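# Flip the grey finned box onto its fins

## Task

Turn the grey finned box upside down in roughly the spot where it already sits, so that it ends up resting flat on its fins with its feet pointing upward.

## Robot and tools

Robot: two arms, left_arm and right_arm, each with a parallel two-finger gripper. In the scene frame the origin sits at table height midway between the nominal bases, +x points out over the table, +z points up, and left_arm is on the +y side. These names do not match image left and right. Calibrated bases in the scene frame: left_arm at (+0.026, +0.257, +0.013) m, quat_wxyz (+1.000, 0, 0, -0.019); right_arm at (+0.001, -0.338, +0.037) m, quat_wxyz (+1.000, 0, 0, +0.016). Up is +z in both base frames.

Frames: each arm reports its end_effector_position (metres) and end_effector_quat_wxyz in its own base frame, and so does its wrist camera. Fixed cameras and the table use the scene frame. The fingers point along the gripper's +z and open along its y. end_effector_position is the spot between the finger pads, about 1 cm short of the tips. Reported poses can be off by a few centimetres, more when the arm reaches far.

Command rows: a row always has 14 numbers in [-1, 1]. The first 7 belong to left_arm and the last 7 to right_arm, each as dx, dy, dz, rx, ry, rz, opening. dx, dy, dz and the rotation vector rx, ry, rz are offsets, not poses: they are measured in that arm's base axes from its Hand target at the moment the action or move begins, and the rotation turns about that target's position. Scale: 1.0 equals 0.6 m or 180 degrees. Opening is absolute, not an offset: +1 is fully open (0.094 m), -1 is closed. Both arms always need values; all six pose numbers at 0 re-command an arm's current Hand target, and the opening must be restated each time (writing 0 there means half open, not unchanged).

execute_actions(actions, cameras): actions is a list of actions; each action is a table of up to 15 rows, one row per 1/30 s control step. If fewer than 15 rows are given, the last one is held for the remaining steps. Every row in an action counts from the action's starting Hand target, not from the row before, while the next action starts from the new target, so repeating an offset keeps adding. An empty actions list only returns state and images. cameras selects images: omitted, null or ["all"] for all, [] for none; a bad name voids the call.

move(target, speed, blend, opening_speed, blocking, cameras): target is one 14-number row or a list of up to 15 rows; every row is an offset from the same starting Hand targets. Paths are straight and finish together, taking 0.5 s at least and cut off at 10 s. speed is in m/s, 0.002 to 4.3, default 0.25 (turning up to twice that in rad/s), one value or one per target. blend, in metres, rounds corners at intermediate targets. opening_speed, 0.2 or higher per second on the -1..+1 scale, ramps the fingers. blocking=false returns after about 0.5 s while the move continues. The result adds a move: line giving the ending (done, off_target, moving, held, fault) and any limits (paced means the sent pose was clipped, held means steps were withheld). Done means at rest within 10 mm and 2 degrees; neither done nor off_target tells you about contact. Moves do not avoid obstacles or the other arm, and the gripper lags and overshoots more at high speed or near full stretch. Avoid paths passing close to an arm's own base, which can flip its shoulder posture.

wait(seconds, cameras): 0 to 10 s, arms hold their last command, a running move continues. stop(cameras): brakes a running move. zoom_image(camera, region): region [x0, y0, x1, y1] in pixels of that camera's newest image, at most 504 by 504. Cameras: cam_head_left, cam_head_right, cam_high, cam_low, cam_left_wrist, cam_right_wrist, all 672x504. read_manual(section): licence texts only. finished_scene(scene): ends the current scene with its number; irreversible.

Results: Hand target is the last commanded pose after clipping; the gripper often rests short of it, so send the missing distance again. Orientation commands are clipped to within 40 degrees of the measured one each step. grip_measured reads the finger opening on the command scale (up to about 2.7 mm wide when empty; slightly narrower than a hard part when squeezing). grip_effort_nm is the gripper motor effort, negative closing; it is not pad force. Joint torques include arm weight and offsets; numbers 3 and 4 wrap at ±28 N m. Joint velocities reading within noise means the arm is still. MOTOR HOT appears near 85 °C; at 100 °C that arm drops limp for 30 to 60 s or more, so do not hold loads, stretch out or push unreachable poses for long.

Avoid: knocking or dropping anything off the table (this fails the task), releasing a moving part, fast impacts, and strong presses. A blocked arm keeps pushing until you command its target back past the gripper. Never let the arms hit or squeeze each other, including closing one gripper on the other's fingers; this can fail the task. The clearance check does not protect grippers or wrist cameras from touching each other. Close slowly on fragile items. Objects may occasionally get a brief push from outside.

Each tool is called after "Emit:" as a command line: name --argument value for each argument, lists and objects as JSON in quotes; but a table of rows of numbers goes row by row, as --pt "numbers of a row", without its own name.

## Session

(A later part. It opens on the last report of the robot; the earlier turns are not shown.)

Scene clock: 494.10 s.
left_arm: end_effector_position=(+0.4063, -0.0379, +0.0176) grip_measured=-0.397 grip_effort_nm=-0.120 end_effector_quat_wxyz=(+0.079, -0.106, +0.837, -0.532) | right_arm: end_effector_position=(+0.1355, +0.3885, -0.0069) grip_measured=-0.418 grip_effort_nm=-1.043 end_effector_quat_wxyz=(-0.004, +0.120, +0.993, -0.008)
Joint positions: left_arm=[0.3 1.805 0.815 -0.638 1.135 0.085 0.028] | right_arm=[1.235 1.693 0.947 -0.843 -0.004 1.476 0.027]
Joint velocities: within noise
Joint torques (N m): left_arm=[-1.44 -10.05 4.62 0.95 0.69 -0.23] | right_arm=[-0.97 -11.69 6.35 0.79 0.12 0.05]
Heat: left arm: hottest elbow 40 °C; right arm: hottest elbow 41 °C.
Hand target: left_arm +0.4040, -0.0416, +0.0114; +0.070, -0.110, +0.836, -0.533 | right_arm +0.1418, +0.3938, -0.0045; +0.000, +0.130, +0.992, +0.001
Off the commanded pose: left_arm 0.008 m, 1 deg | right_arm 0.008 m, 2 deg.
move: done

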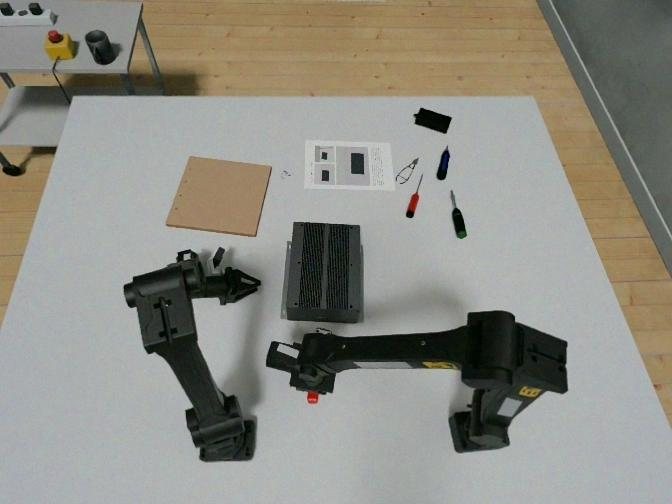

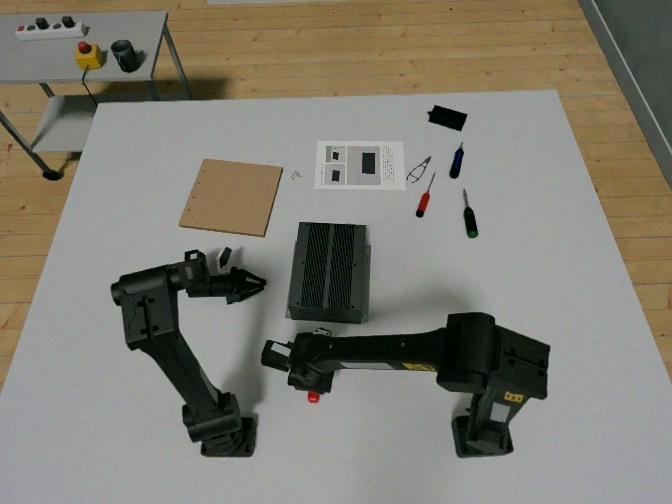

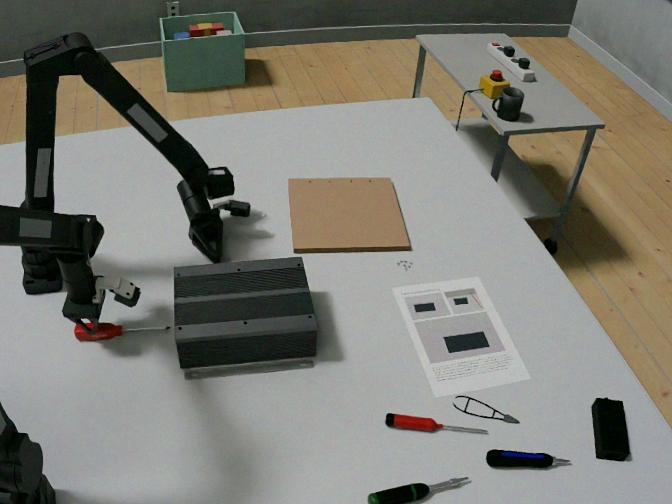

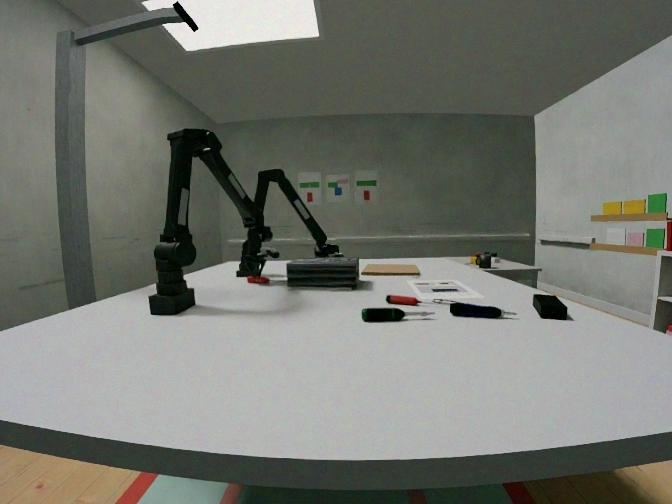

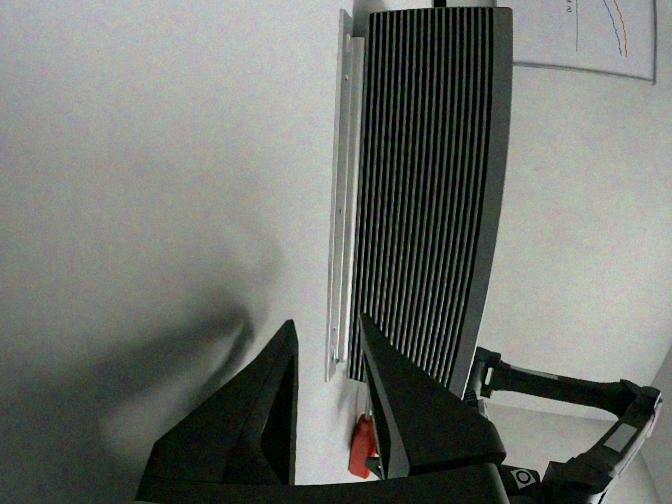

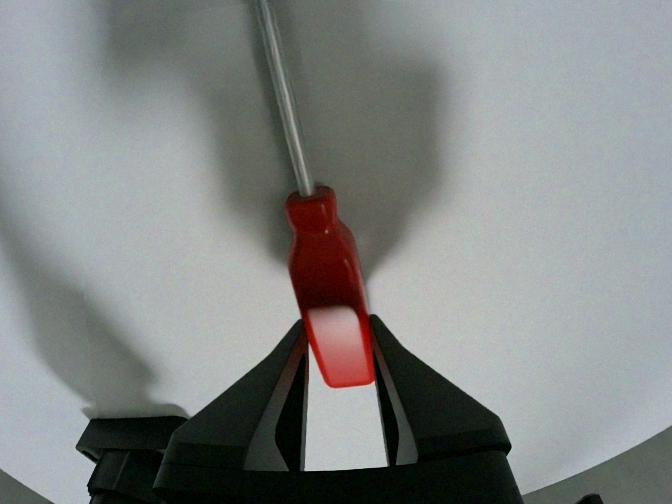

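Emit:
move --pt "0 0 0 0 0 0 -0.4 0 0 0 0 0 0 0.1" --pt "0 0 0 0 0 0 -0.4 0 0 0.05 0 0 0 0.1" --pt "0 0 0 0 0 0 -0.4 0.037 0.002 0.05 -0.018 -0.167 0.097 0.1" --pt "0 0 0 0 0 0 -0.4 0.037 0.002 -0.016 -0.018 -0.167 0.097 0.1" --speed 0.1 --cameras '["cam_right_wrist","cam_high","cam_low"]'

Scene clock: 523.93 s.
left_arm: end_effector_position=(+0.4063, -0.0379, +0.0176) grip_measured=-0.397 grip_effort_nm=-0.120 end_effector_quat_wxyz=(+0.079, -0.106, +0.837, -0.532) | right_arm: end_effector_position=(+0.1682, +0.3889, -0.0136) grip_measured=+0.099 grip_effort_nm=0.066 end_effector_quat_wxyz=(+0.257, -0.015, +0.966, +0.002)
Joint positions: left_arm=[0.3 1.805 0.815 -0.638 1.135 0.085 0.028] | right_arm=[1.361 1.695 0.838 -0.582 0.504 1.296 0.052]
Joint velocities: within noise
Joint torques (N m): left_arm=[-1.38 -10.17 4.66 0.92 0.68 -0.24] | right_arm=[0.32 -11.05 5.56 1.11 0.53 -0.14]
Heat: left arm: hottest elbow 40 °C; right arm: hottest elbow 40 °C.
Hand target: left_arm +0.4040, -0.0416, +0.0114; +0.070, -0.110, +0.836, -0.533 | right_arm +0.1639, +0.3948, -0.0143; +0.259, -0.025, +0.965, +0.007
Off the commanded pose: left_arm 0.008 m, 1 deg | right_arm 0.007 m, 1 deg.
move: done
Images, in order (width x height): cam_high 672x504, cam_low 672x504, cam_right_wrist 672x504.

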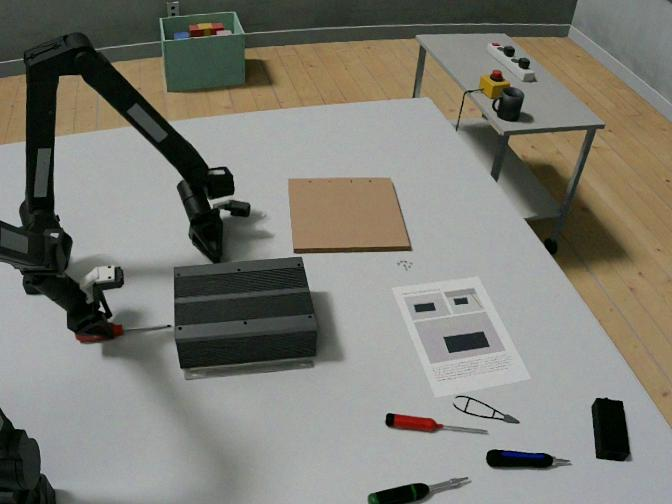

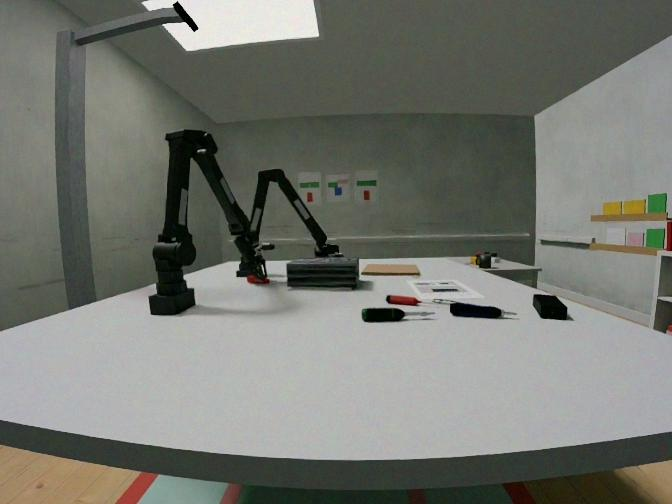

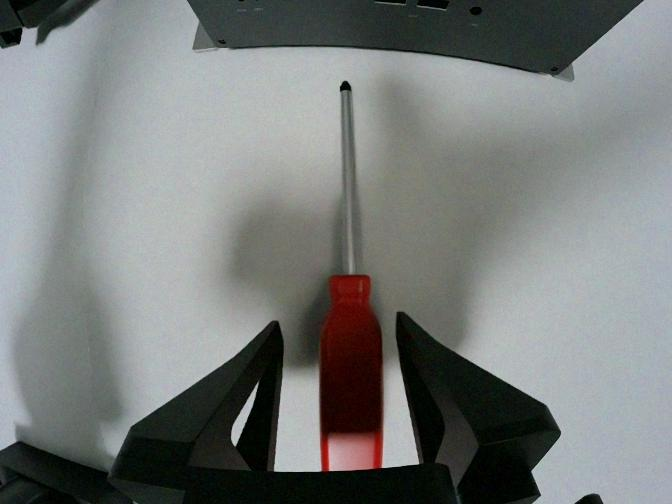

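Emit:
move --pt "0 0 0 0 0 0 -0.4 -0.05 0 0 0 0 0 0.1" --pt "0 0 0 0 0 0 -0.4 -0.05 0 0 0 0 0 -0.65" --speed 0.1 --opening_speed 0.6 --cameras '["cam_right_wrist","cam_low"]'

Scene clock: 551.73 s.
left_arm: end_effector_position=(+0.4063, -0.0379, +0.0176) grip_measured=-0.397 grip_effort_nm=-0.120 end_effector_quat_wxyz=(+0.079, -0.106, +0.837, -0.532) | right_arm: end_effector_position=(+0.1387, +0.3957, -0.0134) grip_measured=-0.408 grip_effort_nm=-1.038 end_effector_quat_wxyz=(+0.259, -0.023, +0.966, +0.009)
Joint positions: left_arm=[0.3 1.805 0.815 -0.638 1.135 0.085 0.028] | right_arm=[1.437 1.695 0.838 -0.603 0.513 1.362 0.028]
Joint velocities: within noise
Joint torques (N m): left_arm=[-1.38 -10.05 4.68 0.94 0.68 -0.23] | right_arm=[0.62 -10.58 5.04 0.44 0.51 0.05]
Heat: left arm: hottest elbow 40 °C; right arm: hottest elbow 39 °C.
Hand target: left_arm +0.4040, -0.0416, +0.0114; +0.070, -0.110, +0.836, -0.533 | right_arm +0.1339, +0.3948, -0.0143; +0.259, -0.025, +0.966, +0.007
Off the commanded pose: left_arm 0.008 m, 1 deg | right_arm 0.005 m, 0 deg.
move: done
Images, in order (width x height): cam_low 672x504, cam_right_wrist 672x504.

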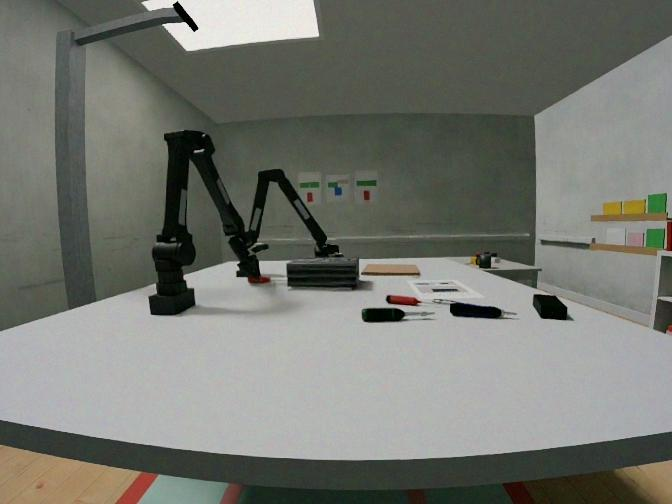

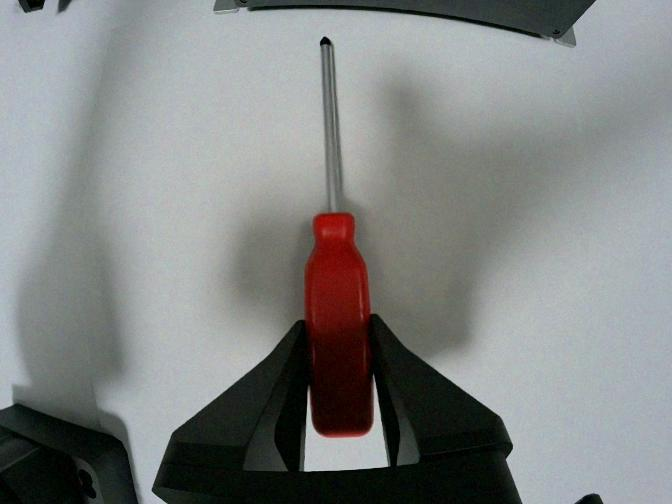

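Emit:
move --pt "0 0 0 0 0 0 -0.4 0.0 0 0.003 0 0.026 0 -0.65" --pt "0 0 0 0 0 0 -0.4 0.045 0 0.003 0 0.026 0 -0.65" --speed 0.06 --cameras '["cam_right_wrist","cam_low"]'

Emit:
zoom_image --camera "cam_right_wrist" --region '[240, 0, 440, 150]'

Scene clock: 567.20 s.
left_arm: end_effector_position=(+0.4063, -0.0379, +0.0176) grip_measured=-0.397 grip_effort_nm=-0.125 end_effector_quat_wxyz=(+0.079, -0.106, +0.837, -0.532) | right_arm: end_effector_position=(+0.1547, +0.3878, -0.0130) grip_measured=-0.409 grip_effort_nm=-1.038 end_effector_quat_wxyz=(+0.224, -0.028, +0.974, +0.002)
Joint positions: left_arm=[0.3 1.805 0.815 -0.638 1.135 0.085 0.028] | right_arm=[1.368 1.678 0.838 -0.615 0.438 1.286 0.028]
Joint velocities: within noise
Joint torques (N m): left_arm=[-1.44 -10.11 4.67 0.91 0.7 -0.23] | right_arm=[-1.79 -10.4 6.54 0.85 -0.22 -0.13]
Heat: left arm: hottest elbow 40 °C; right arm: hottest elbow 38 °C.
Hand target: left_arm +0.4040, -0.0416, +0.0114; +0.070, -0.110, +0.836, -0.533 | right_arm +0.1609, +0.3948, -0.0124; +0.219, -0.025, +0.975, +0.008
Off the commanded pose: left_arm 0.008 m, 1 deg | right_arm 0.009 m, 1 deg.
move: done
Images, in order (width x height): cam_low 672x504, cam_right_wrist 672x504.

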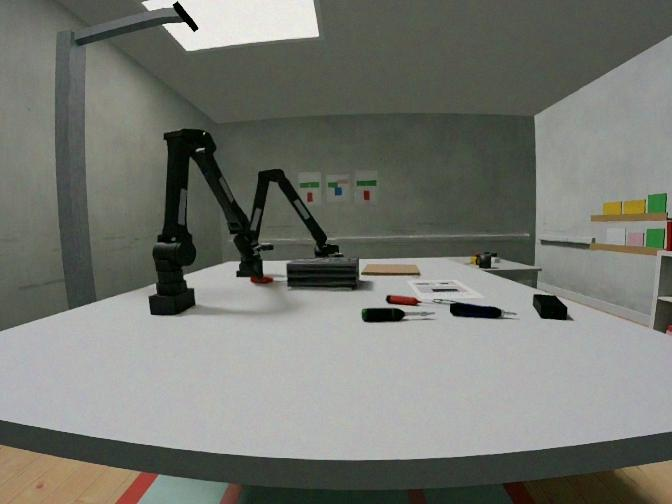

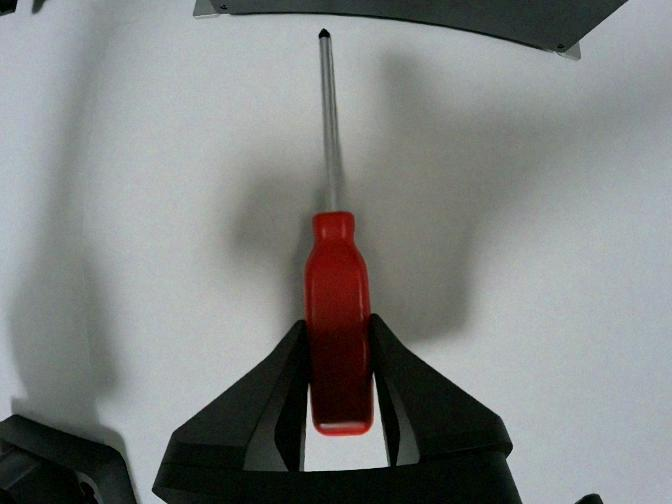

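Scaled by 2.520 from the camera's 672x504 image, which has a finer 960x720 frame.

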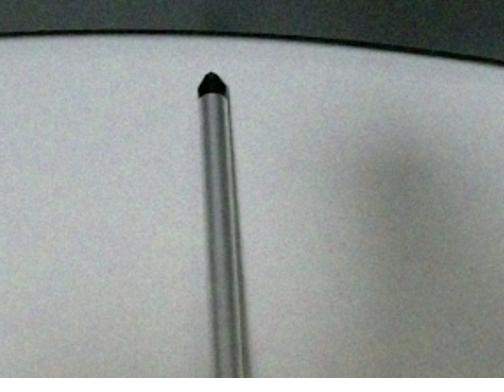

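Emit:
move --pt "0 0 0 0 0 0 -0.4 0.04 0 0 0 0 0 -0.65" --speed 0.05 --cameras '["cam_right_wrist","cam_low"]'

Emit:
zoom_image --camera "cam_right_wrist" --region '[240, 0, 440, 150]'

Scene clock: 574.83 s.
left_arm: end_effector_position=(+0.4063, -0.0379, +0.0176) grip_measured=-0.397 grip_effort_nm=-0.120 end_effector_quat_wxyz=(+0.079, -0.106, +0.837, -0.532) | right_arm: end_effector_position=(+0.1776, +0.3840, -0.0126) grip_measured=-0.409 grip_effort_nm=-1.043 end_effector_quat_wxyz=(+0.223, -0.028, +0.974, +0.001)
Joint positions: left_arm=[0.3 1.805 0.815 -0.638 1.135 0.085 0.028] | right_arm=[1.308 1.678 0.839 -0.593 0.429 1.221 0.028]
Joint velocities: within noise
Joint torques (N m): left_arm=[-1.49 -9.93 4.67 0.9 0.69 -0.23] | right_arm=[-1.96 -9.7 7.41 1.06 -0.17 -0.18]
Heat: left arm: hottest elbow 40 °C; right arm: hottest elbow 39 °C.
Hand target: left_arm +0.4040, -0.0416, +0.0114; +0.070, -0.110, +0.836, -0.533 | right_arm +0.1851, +0.3950, -0.0123; +0.220, -0.025, +0.975, +0.008
Off the commanded pose: left_arm 0.008 m, 1 deg | right_arm 0.013 m, 1 deg.
move: off_target (right_arm)
Images, in order (width x height): cam_low 672x504, cam_right_wrist 672x504.

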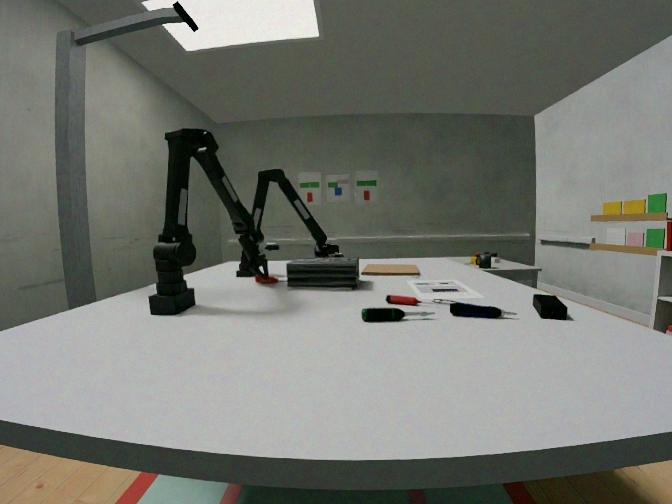

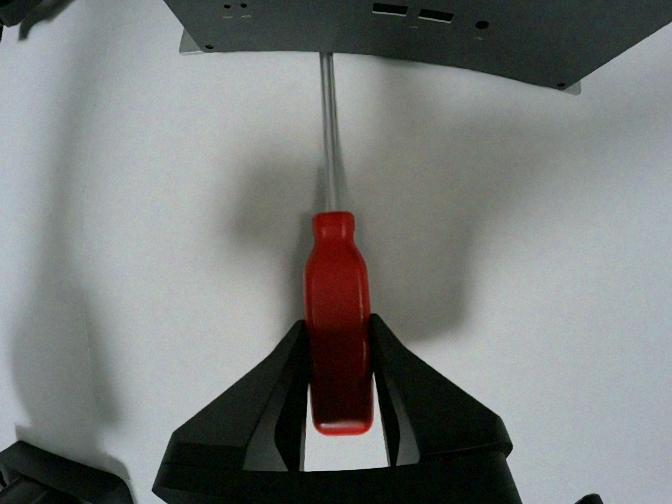

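Scaled by 2.520 from the camera's 672x504 image, which has a finer 960x720 frame.

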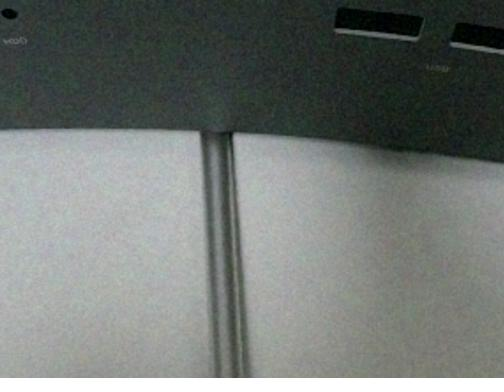

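Emit:
move --pt "0 0 0 0 0 0 -0.4 0.075 0.005 0 0 0 0 -0.65" --speed 0.05 --cameras '["cam_right_wrist","cam_low","cam_high"]'

Scene clock: 579.67 s.
left_arm: end_effector_position=(+0.4063, -0.0379, +0.0176) grip_measured=-0.397 grip_effort_nm=-0.125 end_effector_quat_wxyz=(+0.079, -0.106, +0.837, -0.532) | right_arm: end_effector_position=(+0.2128, +0.3861, -0.0126) grip_measured=-0.409 grip_effort_nm=-1.038 end_effector_quat_wxyz=(+0.218, -0.026, +0.976, +0.001)
Joint positions: left_arm=[0.3 1.805 0.815 -0.638 1.135 0.085 0.028] | right_arm=[1.223 1.699 0.869 -0.568 0.407 1.133 0.028]
Joint velocities: within noise
Joint torques (N m): left_arm=[-1.38 -9.99 4.64 0.92 0.69 -0.24] | right_arm=[-3.72 -9.99 8.38 1.26 0.03 -0.35]
Heat: left arm: hottest elbow 40 °C; right arm: hottest elbow 39 °C.
Hand target: left_arm +0.4040, -0.0416, +0.0114; +0.070, -0.110, +0.836, -0.533 | right_arm +0.2301, +0.3980, -0.0123; +0.220, -0.025, +0.975, +0.008
Off the commanded pose: left_arm 0.008 m, 1 deg | right_arm 0.021 m, 1 deg.
move: off_target (right_arm)
Images, in order (width x height): cam_high 672x504, cam_low 672x504, cam_right_wrist 672x504.

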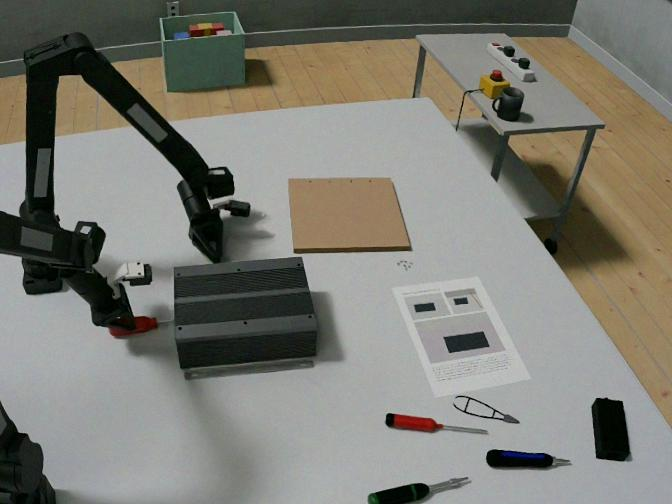

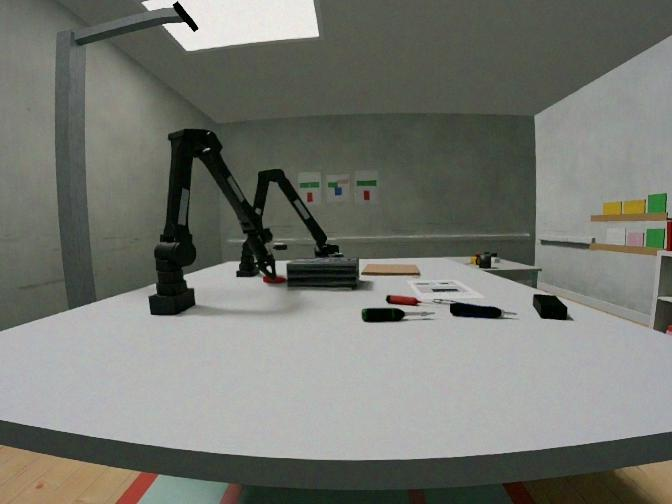

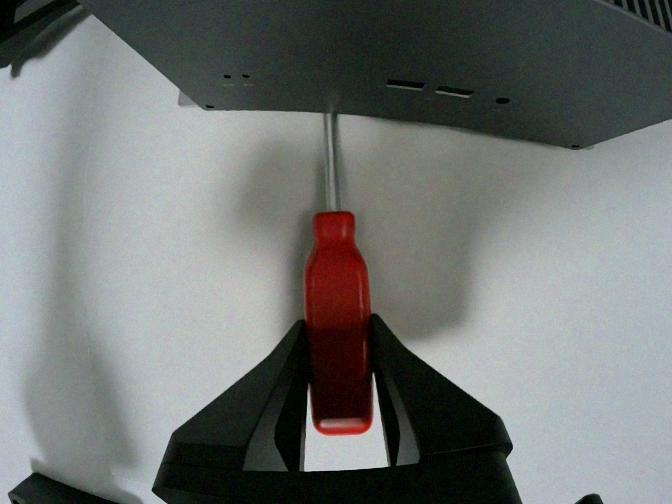

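Emit:
move --pt "0 0 0 0 0 0 -0.4 0.012 0 0 0 0 0 -0.65" --pt "0 0 0 0 0 0 -0.4 0.025 0 0.075 0 0.083 0 -0.65" --speed 0.05 --cameras '["cam_right_wrist","cam_low","cam_high","cam_left_wrist"]'

Scene clock: 595.43 s.
left_arm: end_effector_position=(+0.4063, -0.0379, +0.0176) grip_measured=-0.397 grip_effort_nm=-0.120 end_effector_quat_wxyz=(+0.079, -0.106, +0.837, -0.532) | right_arm: end_effector_position=(+0.2182, +0.3842, +0.0069) grip_measured=-0.411 grip_effort_nm=-1.043 end_effector_quat_wxyz=(+0.073, -0.044, +0.996, -0.013)
Joint positions: left_arm=[0.3 1.805 0.815 -0.638 1.135 0.085 0.028] | right_arm=[1.11 1.699 0.997 -0.821 0.141 1.018 0.028]
Joint velocities: within noise
Joint torques (N m): left_arm=[-1.32 -10.05 4.67 0.91 0.69 -0.23] | right_arm=[-3.55 -14.56 9.84 0.17 0.43 -0.04]
Heat: left arm: hottest elbow 40 °C; right arm: hottest elbow 40 °C.
Hand target: left_arm +0.4040, -0.0416, +0.0114; +0.070, -0.110, +0.836, -0.533 | right_arm +0.2450, +0.3980, +0.0327; +0.091, -0.024, +0.996, +0.011
Off the commanded pose: left_arm 0.008 m, 1 deg | right_arm 0.040 m, 4 deg.
move: off_target (right_arm)
Images, in order (width x height): cam_high 672x504, cam_low 672x504, cam_left_wrist 672x504, cam_right_wrist 672x504.

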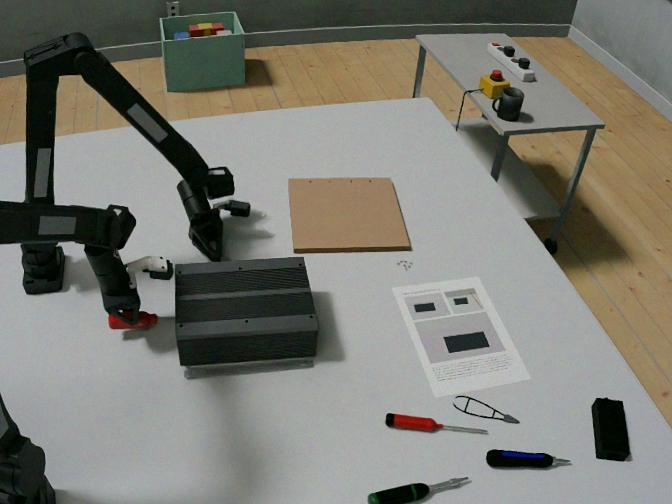

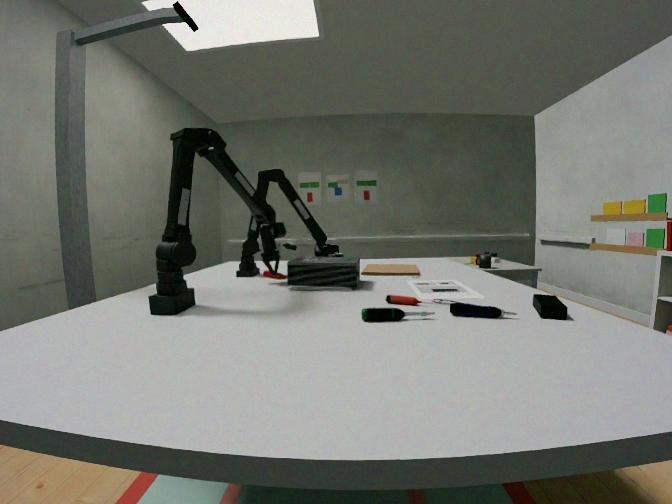

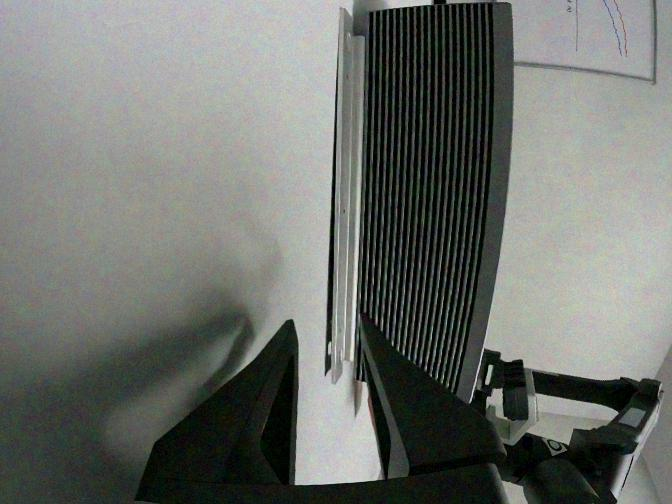

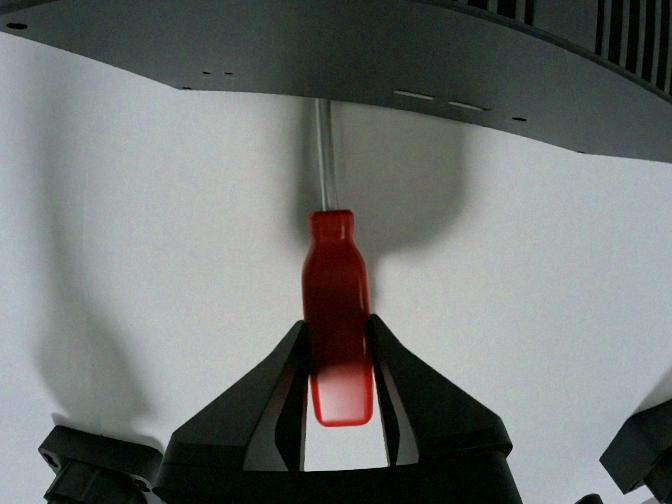

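Emit:
move --pt "0 0 0 0 0 0 -0.4 0.0 0 0.06 0 -0.05 0 -0.65" --speed 0.05 --cameras '["cam_right_wrist","cam_low","cam_high","cam_left_wrist"]'

Scene clock: 604.20 s.
left_arm: end_effector_position=(+0.4063, -0.0379, +0.0176) grip_measured=-0.397 grip_effort_nm=-0.120 end_effector_quat_wxyz=(+0.079, -0.106, +0.837, -0.532) | right_arm: end_effector_position=(+0.2283, +0.3836, +0.0336) grip_measured=-0.411 grip_effort_nm=-1.048 end_effector_quat_wxyz=(+0.133, -0.049, +0.990, -0.020)
Joint positions: left_arm=[0.3 1.805 0.815 -0.638 1.135 0.085 0.028] | right_arm=[1.132 1.644 0.997 -0.832 0.255 1.021 0.028]
Joint velocities: within noise
Joint torques (N m): left_arm=[-1.44 -9.93 4.64 0.9 0.69 -0.23] | right_arm=[-1.61 -16.62 8.64 0.66 1.74 0.32]
Heat: left arm: hottest elbow 39 °C; right arm: hottest elbow 41 °C.
Hand target: left_arm +0.4040, -0.0416, +0.0114; +0.070, -0.110, +0.836, -0.533 | right_arm +0.2450, +0.3979, +0.0687; +0.169, -0.024, +0.985, +0.009
Off the commanded pose: left_arm 0.008 m, 1 deg | right_arm 0.041 m, 6 deg.
move: off_target (right_arm)
Images, in order (width x height): cam_high 672x504, cam_low 672x504, cam_left_wrist 672x504, cam_right_wrist 672x504.

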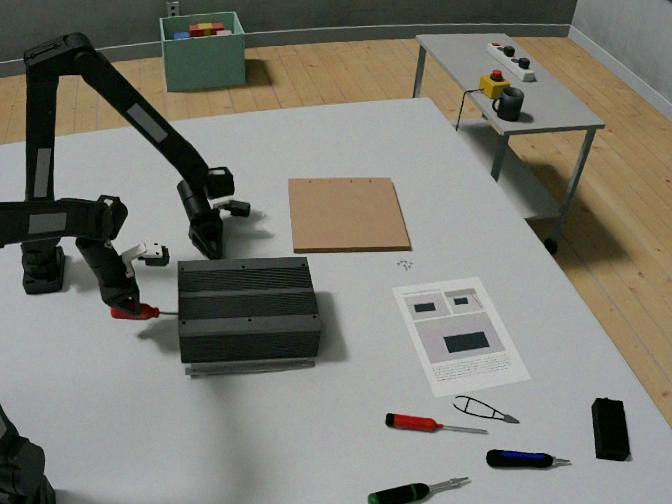

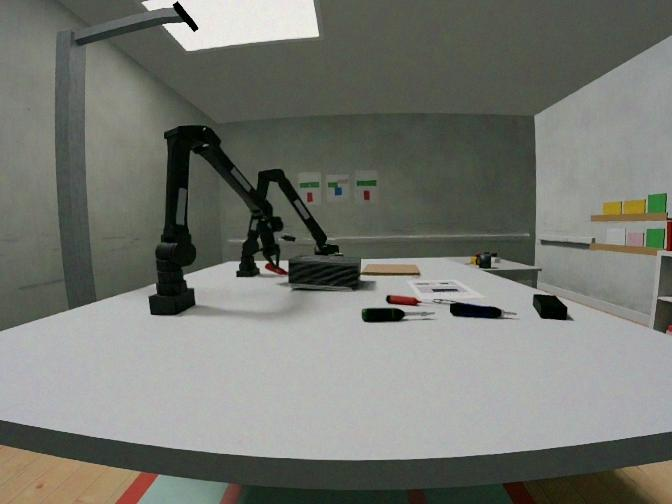

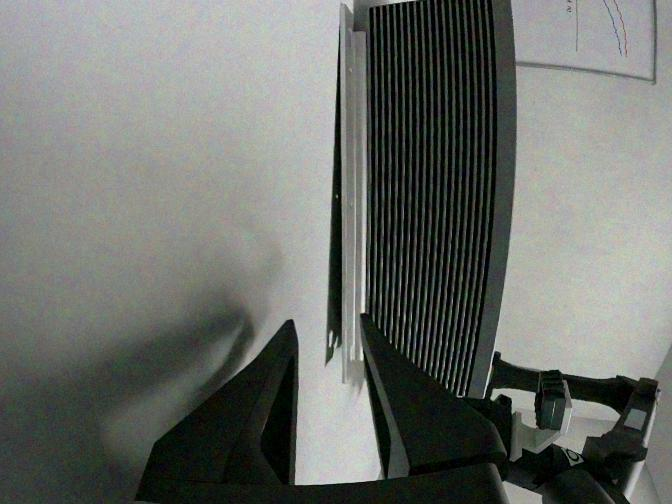

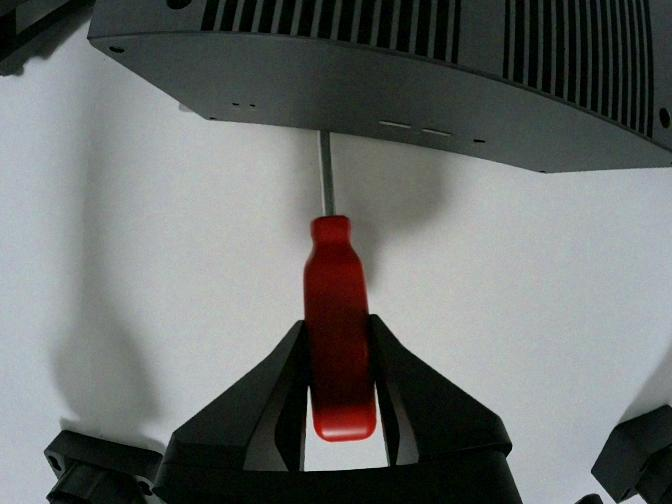

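Emit:
move --pt "0 0 0 0 0 0 -0.4 0.02 0 0.06 0 0.03 0 -0.65" --speed 0.05 --cameras '["cam_right_wrist","cam_low","cam_high","cam_left_wrist"]'

Emit:
zoom_image --camera "cam_left_wrist" --region '[290, 120, 430, 400]'

Emit:
zoom_image --camera "cam_low" --region '[250, 225, 380, 305]'

Scene clock: 613.73 s.
left_arm: end_effector_position=(+0.4063, -0.0379, +0.0176) grip_measured=-0.397 grip_effort_nm=-0.120 end_effector_quat_wxyz=(+0.079, -0.106, +0.837, -0.532) | right_arm: end_effector_position=(+0.2269, +0.3827, +0.0749) grip_measured=-0.411 grip_effort_nm=-1.038 end_effector_quat_wxyz=(+0.093, -0.045, +0.995, -0.017)
Joint positions: left_arm=[0.3 1.805 0.815 -0.638 1.135 0.085 0.028] | right_arm=[1.105 1.591 1.07 -0.988 0.179 1.01 0.028]
Joint velocities: within noise
Joint torques (N m): left_arm=[-1.38 -9.99 4.67 0.95 0.68 -0.25] | right_arm=[-3.49 -13.45 11.23 0.66 1.18 -0.03]
Heat: left arm: hottest elbow 39 °C; right arm: hottest elbow 41 °C.
Hand target: left_arm +0.4040, -0.0416, +0.0114; +0.070, -0.110, +0.836, -0.533 | right_arm +0.2570, +0.3980, +0.1047; +0.122, -0.024, +0.992, +0.010
Off the commanded pose: left_arm 0.008 m, 1 deg | right_arm 0.045 m, 5 deg.
move: off_target (right_arm)
Images, in order (width x height): cam_high 672x504, cam_low 672x504, cam_left_wrist 672x504, cam_right_wrist 672x504.

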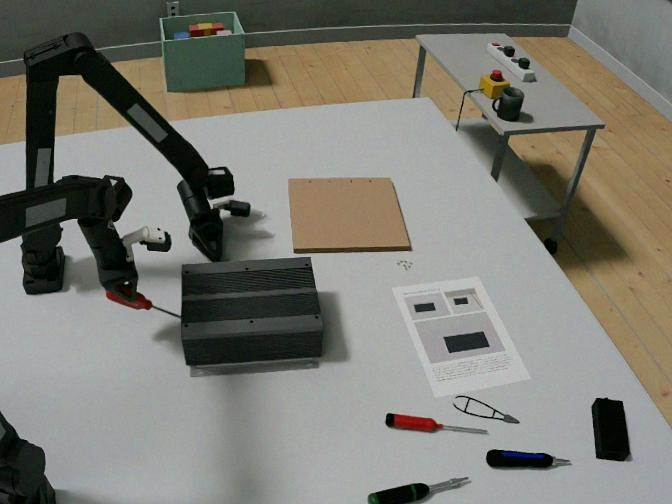

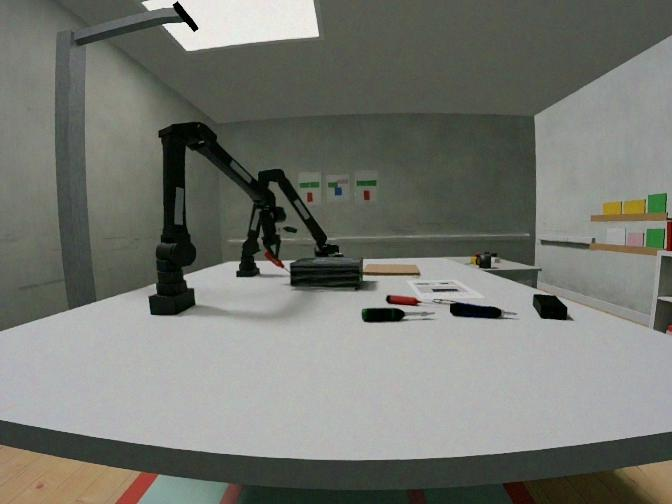

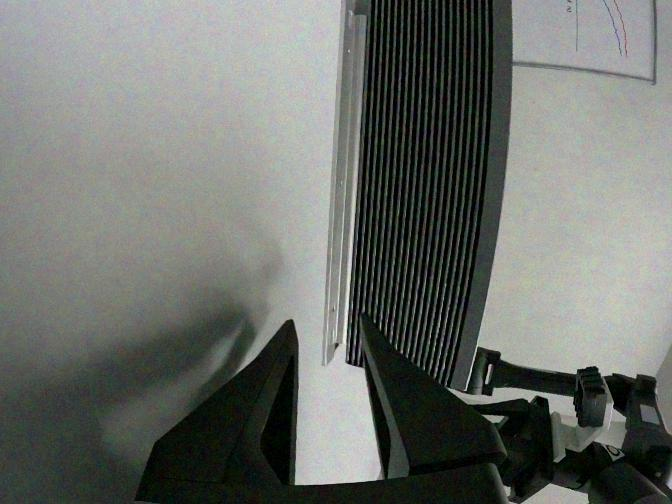

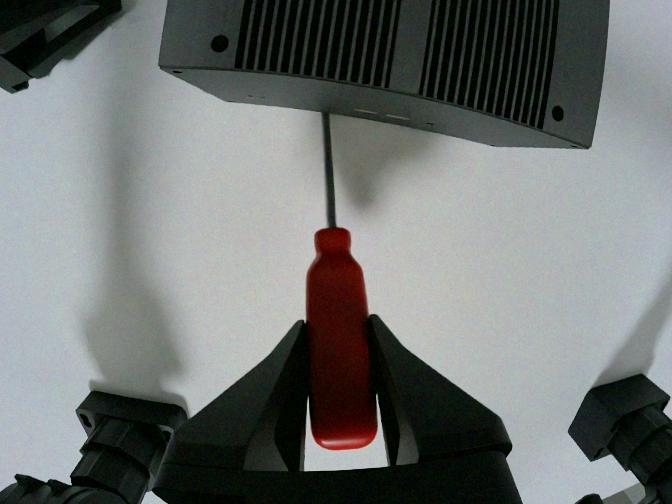

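Scaled by 1.800 from the camera's 672x504 image, which has a finer 960x720 frame.

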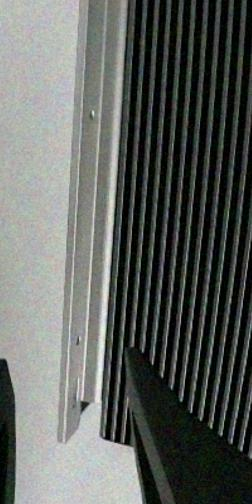

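Scaled by 3.877.

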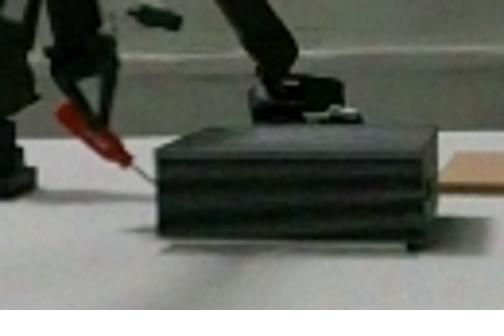

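Emit:
move --pt "0 0 0 0 0 0 -0.4 -0.16 0 0 0 0 0 -0.65" --pt "0 0 0 0 0 0 -0.4 -0.16 0 -0.15 0 -0.075 0 -0.65" --pt "0 0 0 0 0 0 -0.4 -0.16 0 -0.192 0 -0.075 0 -0.65" --speed '[0.15,0.12,0.06]' --cameras '["cam_right_wrist","cam_low","cam_high"]'

Emit:
zoom_image --camera "cam_low" --region '[230, 225, 380, 305]'

Scene clock: 633.60 s.
left_arm: end_effector_position=(+0.4063, -0.0379, +0.0176) grip_measured=-0.397 grip_effort_nm=-0.120 end_effector_quat_wxyz=(+0.079, -0.106, +0.837, -0.532) | right_arm: end_effector_position=(+0.1681, +0.3981, -0.0011) grip_measured=-0.411 grip_effort_nm=-1.043 end_effector_quat_wxyz=(+0.244, -0.021, +0.970, +0.010)
Joint positions: left_arm=[0.3 1.805 0.815 -0.638 1.135 0.085 0.028] | right_arm=[1.354 1.673 0.863 -0.613 0.472 1.274 0.028]
Joint velocities: within noise
Joint torques (N m): left_arm=[-1.38 -9.99 4.7 0.92 0.69 -0.25] | right_arm=[0.32 -9.11 5.16 1.05 0.02 0.05]
Heat: left arm: hottest elbow 39 °C; right arm: hottest elbow 43 °C.
Hand target: left_arm +0.4040, -0.0416, +0.0114; +0.070, -0.110, +0.836, -0.533 | right_arm +0.1610, +0.3981, -0.0105; +0.238, -0.025, +0.971, +0.008
Off the commanded pose: left_arm 0.008 m, 1 deg | right_arm 0.012 m, 1 deg.
move: off_target (right_arm)
Images, in order (width x height): cam_high 672x504, cam_low 672x504, cam_right_wrist 672x504.

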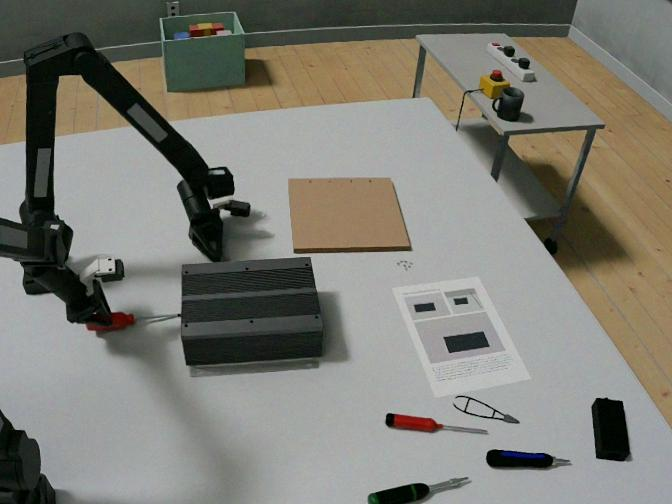

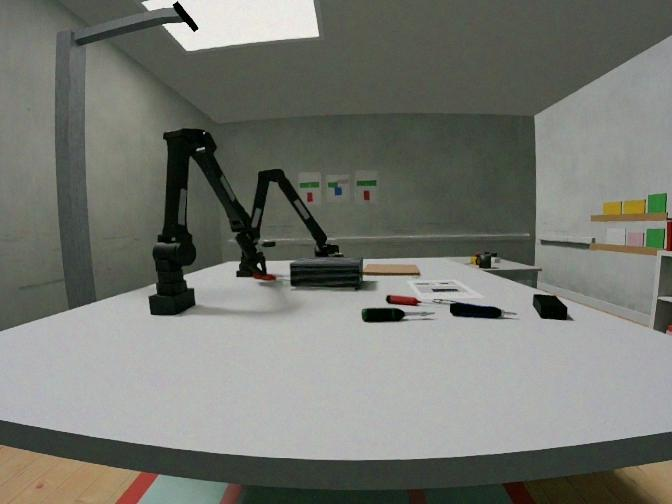

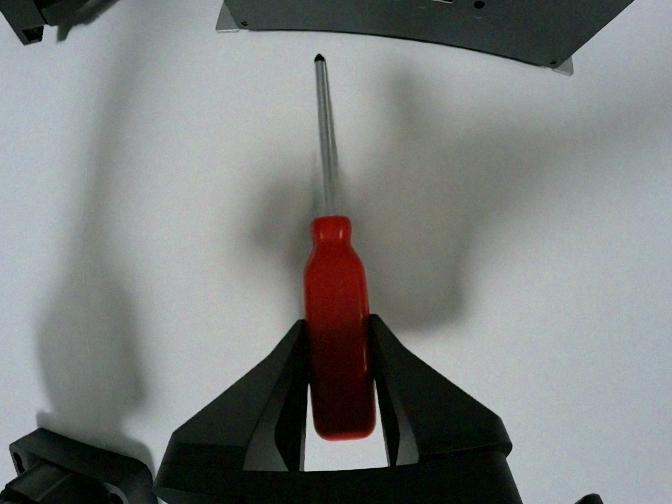

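Scaled by 3.360.

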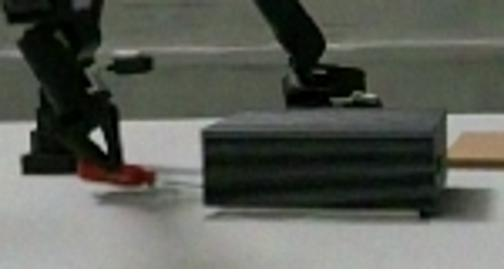

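Emit:
move --pt "0 0 0 0 0 0 -0.4 0 0 -0.018 0 -0.02 0 -0.65" --speed 0.05 --cameras '["cam_right_wrist"]'

Emit:
zoom_image --camera "cam_right_wrist" --region '[220, 0, 440, 240]'

Scene clock: 641.57 s.
left_arm: end_effector_position=(+0.4063, -0.0379, +0.0176) grip_measured=-0.397 grip_effort_nm=-0.120 end_effector_quat_wxyz=(+0.079, -0.106, +0.837, -0.532) | right_arm: end_effector_position=(+0.1682, +0.3984, -0.0116) grip_measured=-0.411 grip_effort_nm=-1.043 end_effector_quat_wxyz=(+0.273, -0.021, +0.962, +0.010)
Joint positions: left_arm=[0.3 1.805 0.815 -0.638 1.135 0.085 0.028] | right_arm=[1.376 1.705 0.847 -0.56 0.535 1.29 0.028]
Joint velocities: within noise
Joint torques (N m): left_arm=[-1.38 -10.05 4.67 0.98 0.69 -0.24] | right_arm=[0.44 -9.93 4.77 1.14 0.1 0.08]
Heat: left arm: hottest elbow 39 °C; right arm: hottest elbow 42 °C.
Hand target: left_arm +0.4040, -0.0416, +0.0114; +0.070, -0.110, +0.836, -0.533 | right_arm +0.1609, +0.3978, -0.0214; +0.268, -0.026, +0.963, +0.006
Off the commanded pose: left_arm 0.008 m, 1 deg | right_arm 0.012 m, 1 deg.
move: off_target (right_arm)
Images, in order (width x height): cam_right_wrist 672x504.

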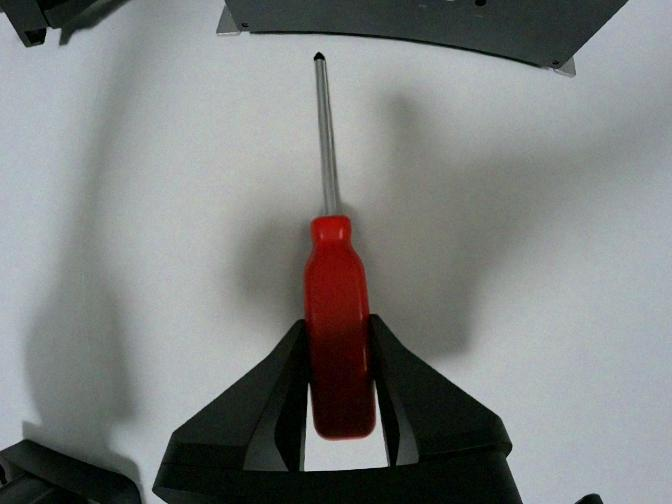

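Scaled by 2.100 from the camera's 672x504 image, which has a finer 960x720 frame.

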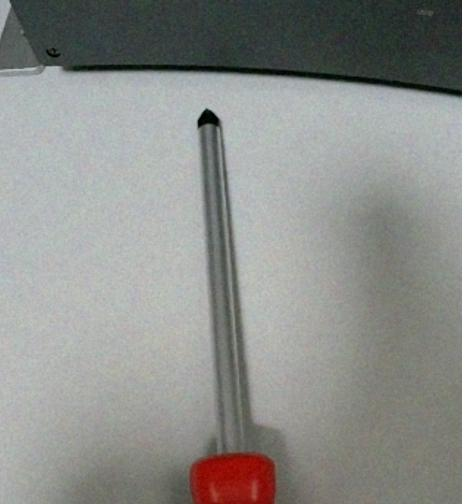

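Emit:
move --pt "0 0 0 0 0 0 -0.4 0 -0.025 0.01 0 0 0 -0.65" --pt "0 0 0 0 0 0 -0.4 0.09 -0.025 0.007 0 0 0 -0.65" --speed 0.05 --cameras '["cam_right_wrist"]'

Scene clock: 652.10 s.
left_arm: end_effector_position=(+0.4063, -0.0379, +0.0176) grip_measured=-0.397 grip_effort_nm=-0.120 end_effector_quat_wxyz=(+0.079, -0.106, +0.837, -0.532) | right_arm: end_effector_position=(+0.2096, +0.3803, -0.0115) grip_measured=-0.411 grip_effort_nm=-1.043 end_effector_quat_wxyz=(+0.274, -0.025, +0.961, +0.008)
Joint positions: left_arm=[0.3 1.805 0.815 -0.638 1.135 0.085 0.028] | right_arm=[1.265 1.684 0.812 -0.482 0.516 1.155 0.028]
Joint velocities: within noise
Joint torques (N m): left_arm=[-1.32 -9.93 4.67 0.96 0.69 -0.24] | right_arm=[-1.49 -9.23 6.02 1.29 -0.21 -0.18]
Heat: left arm: hottest elbow 39 °C; right arm: hottest elbow 41 °C.
Hand target: left_arm +0.4040, -0.0416, +0.0114; +0.070, -0.110, +0.836, -0.533 | right_arm +0.2149, +0.3829, -0.0171; +0.268, -0.025, +0.963, +0.007
Off the commanded pose: left_arm 0.008 m, 1 deg | right_arm 0.008 m, 1 deg.
move: done
Images, in order (width x height): cam_right_wrist 672x504.

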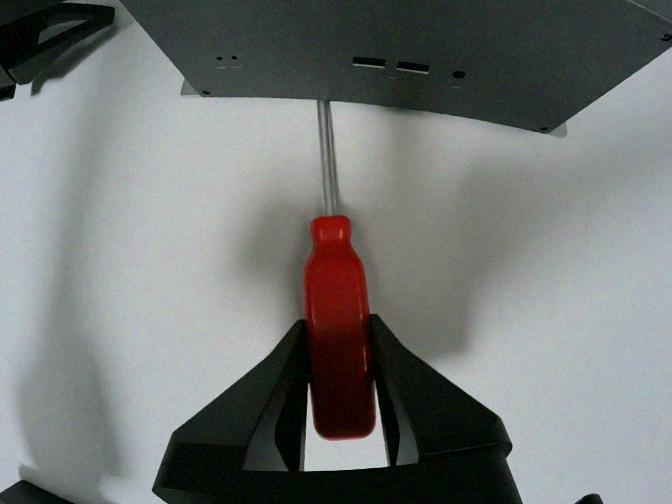

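Emit:
move --pt "0 0 0 0 0 0 -0.4 0.08 0.008 0.01 0 0 0 -0.65" --speed 0.05 --cameras '["cam_right_wrist"]'

Scene clock: 662.87 s.
left_arm: end_effector_position=(+0.4063, -0.0379, +0.0176) grip_measured=-0.397 grip_effort_nm=-0.120 end_effector_quat_wxyz=(+0.079, -0.106, +0.837, -0.532) | right_arm: end_effector_position=(+0.2362, +0.3788, -0.0115) grip_measured=-0.411 grip_effort_nm=-1.033 end_effector_quat_wxyz=(+0.262, -0.043, +0.964, +0.002)
Joint positions: left_arm=[0.3 1.805 0.815 -0.638 1.135 0.085 0.028] | right_arm=[1.192 1.694 0.835 -0.47 0.477 1.045 0.028]
Joint velocities: within noise
Joint torques (N m): left_arm=[-1.44 -9.99 4.66 0.98 0.69 -0.24] | right_arm=[-4.84 -9.17 8.87 1.52 0.39 -0.18]
Heat: left arm: hottest elbow 39 °C; right arm: hottest elbow 41 °C.
Hand target: left_arm +0.4040, -0.0416, +0.0114; +0.070, -0.110, +0.836, -0.533 | right_arm +0.2630, +0.3876, -0.0112; +0.268, -0.025, +0.963, +0.007
Off the commanded pose: left_arm 0.008 m, 1 deg | right_arm 0.028 m, 2 deg.
move: off_target (right_arm)
Images, in order (width x height): cam_right_wrist 672x504.

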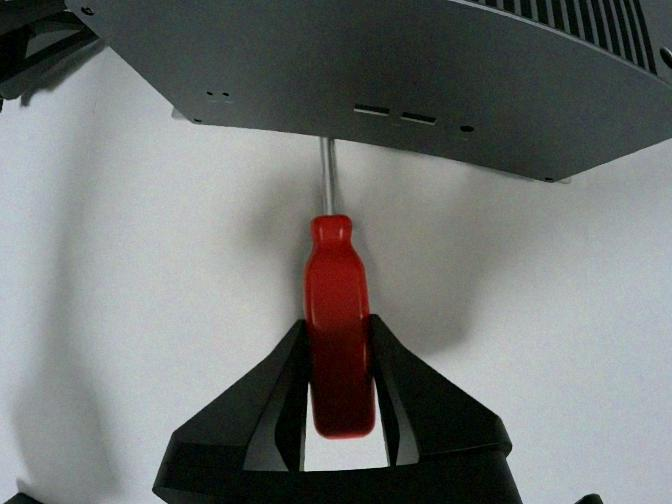

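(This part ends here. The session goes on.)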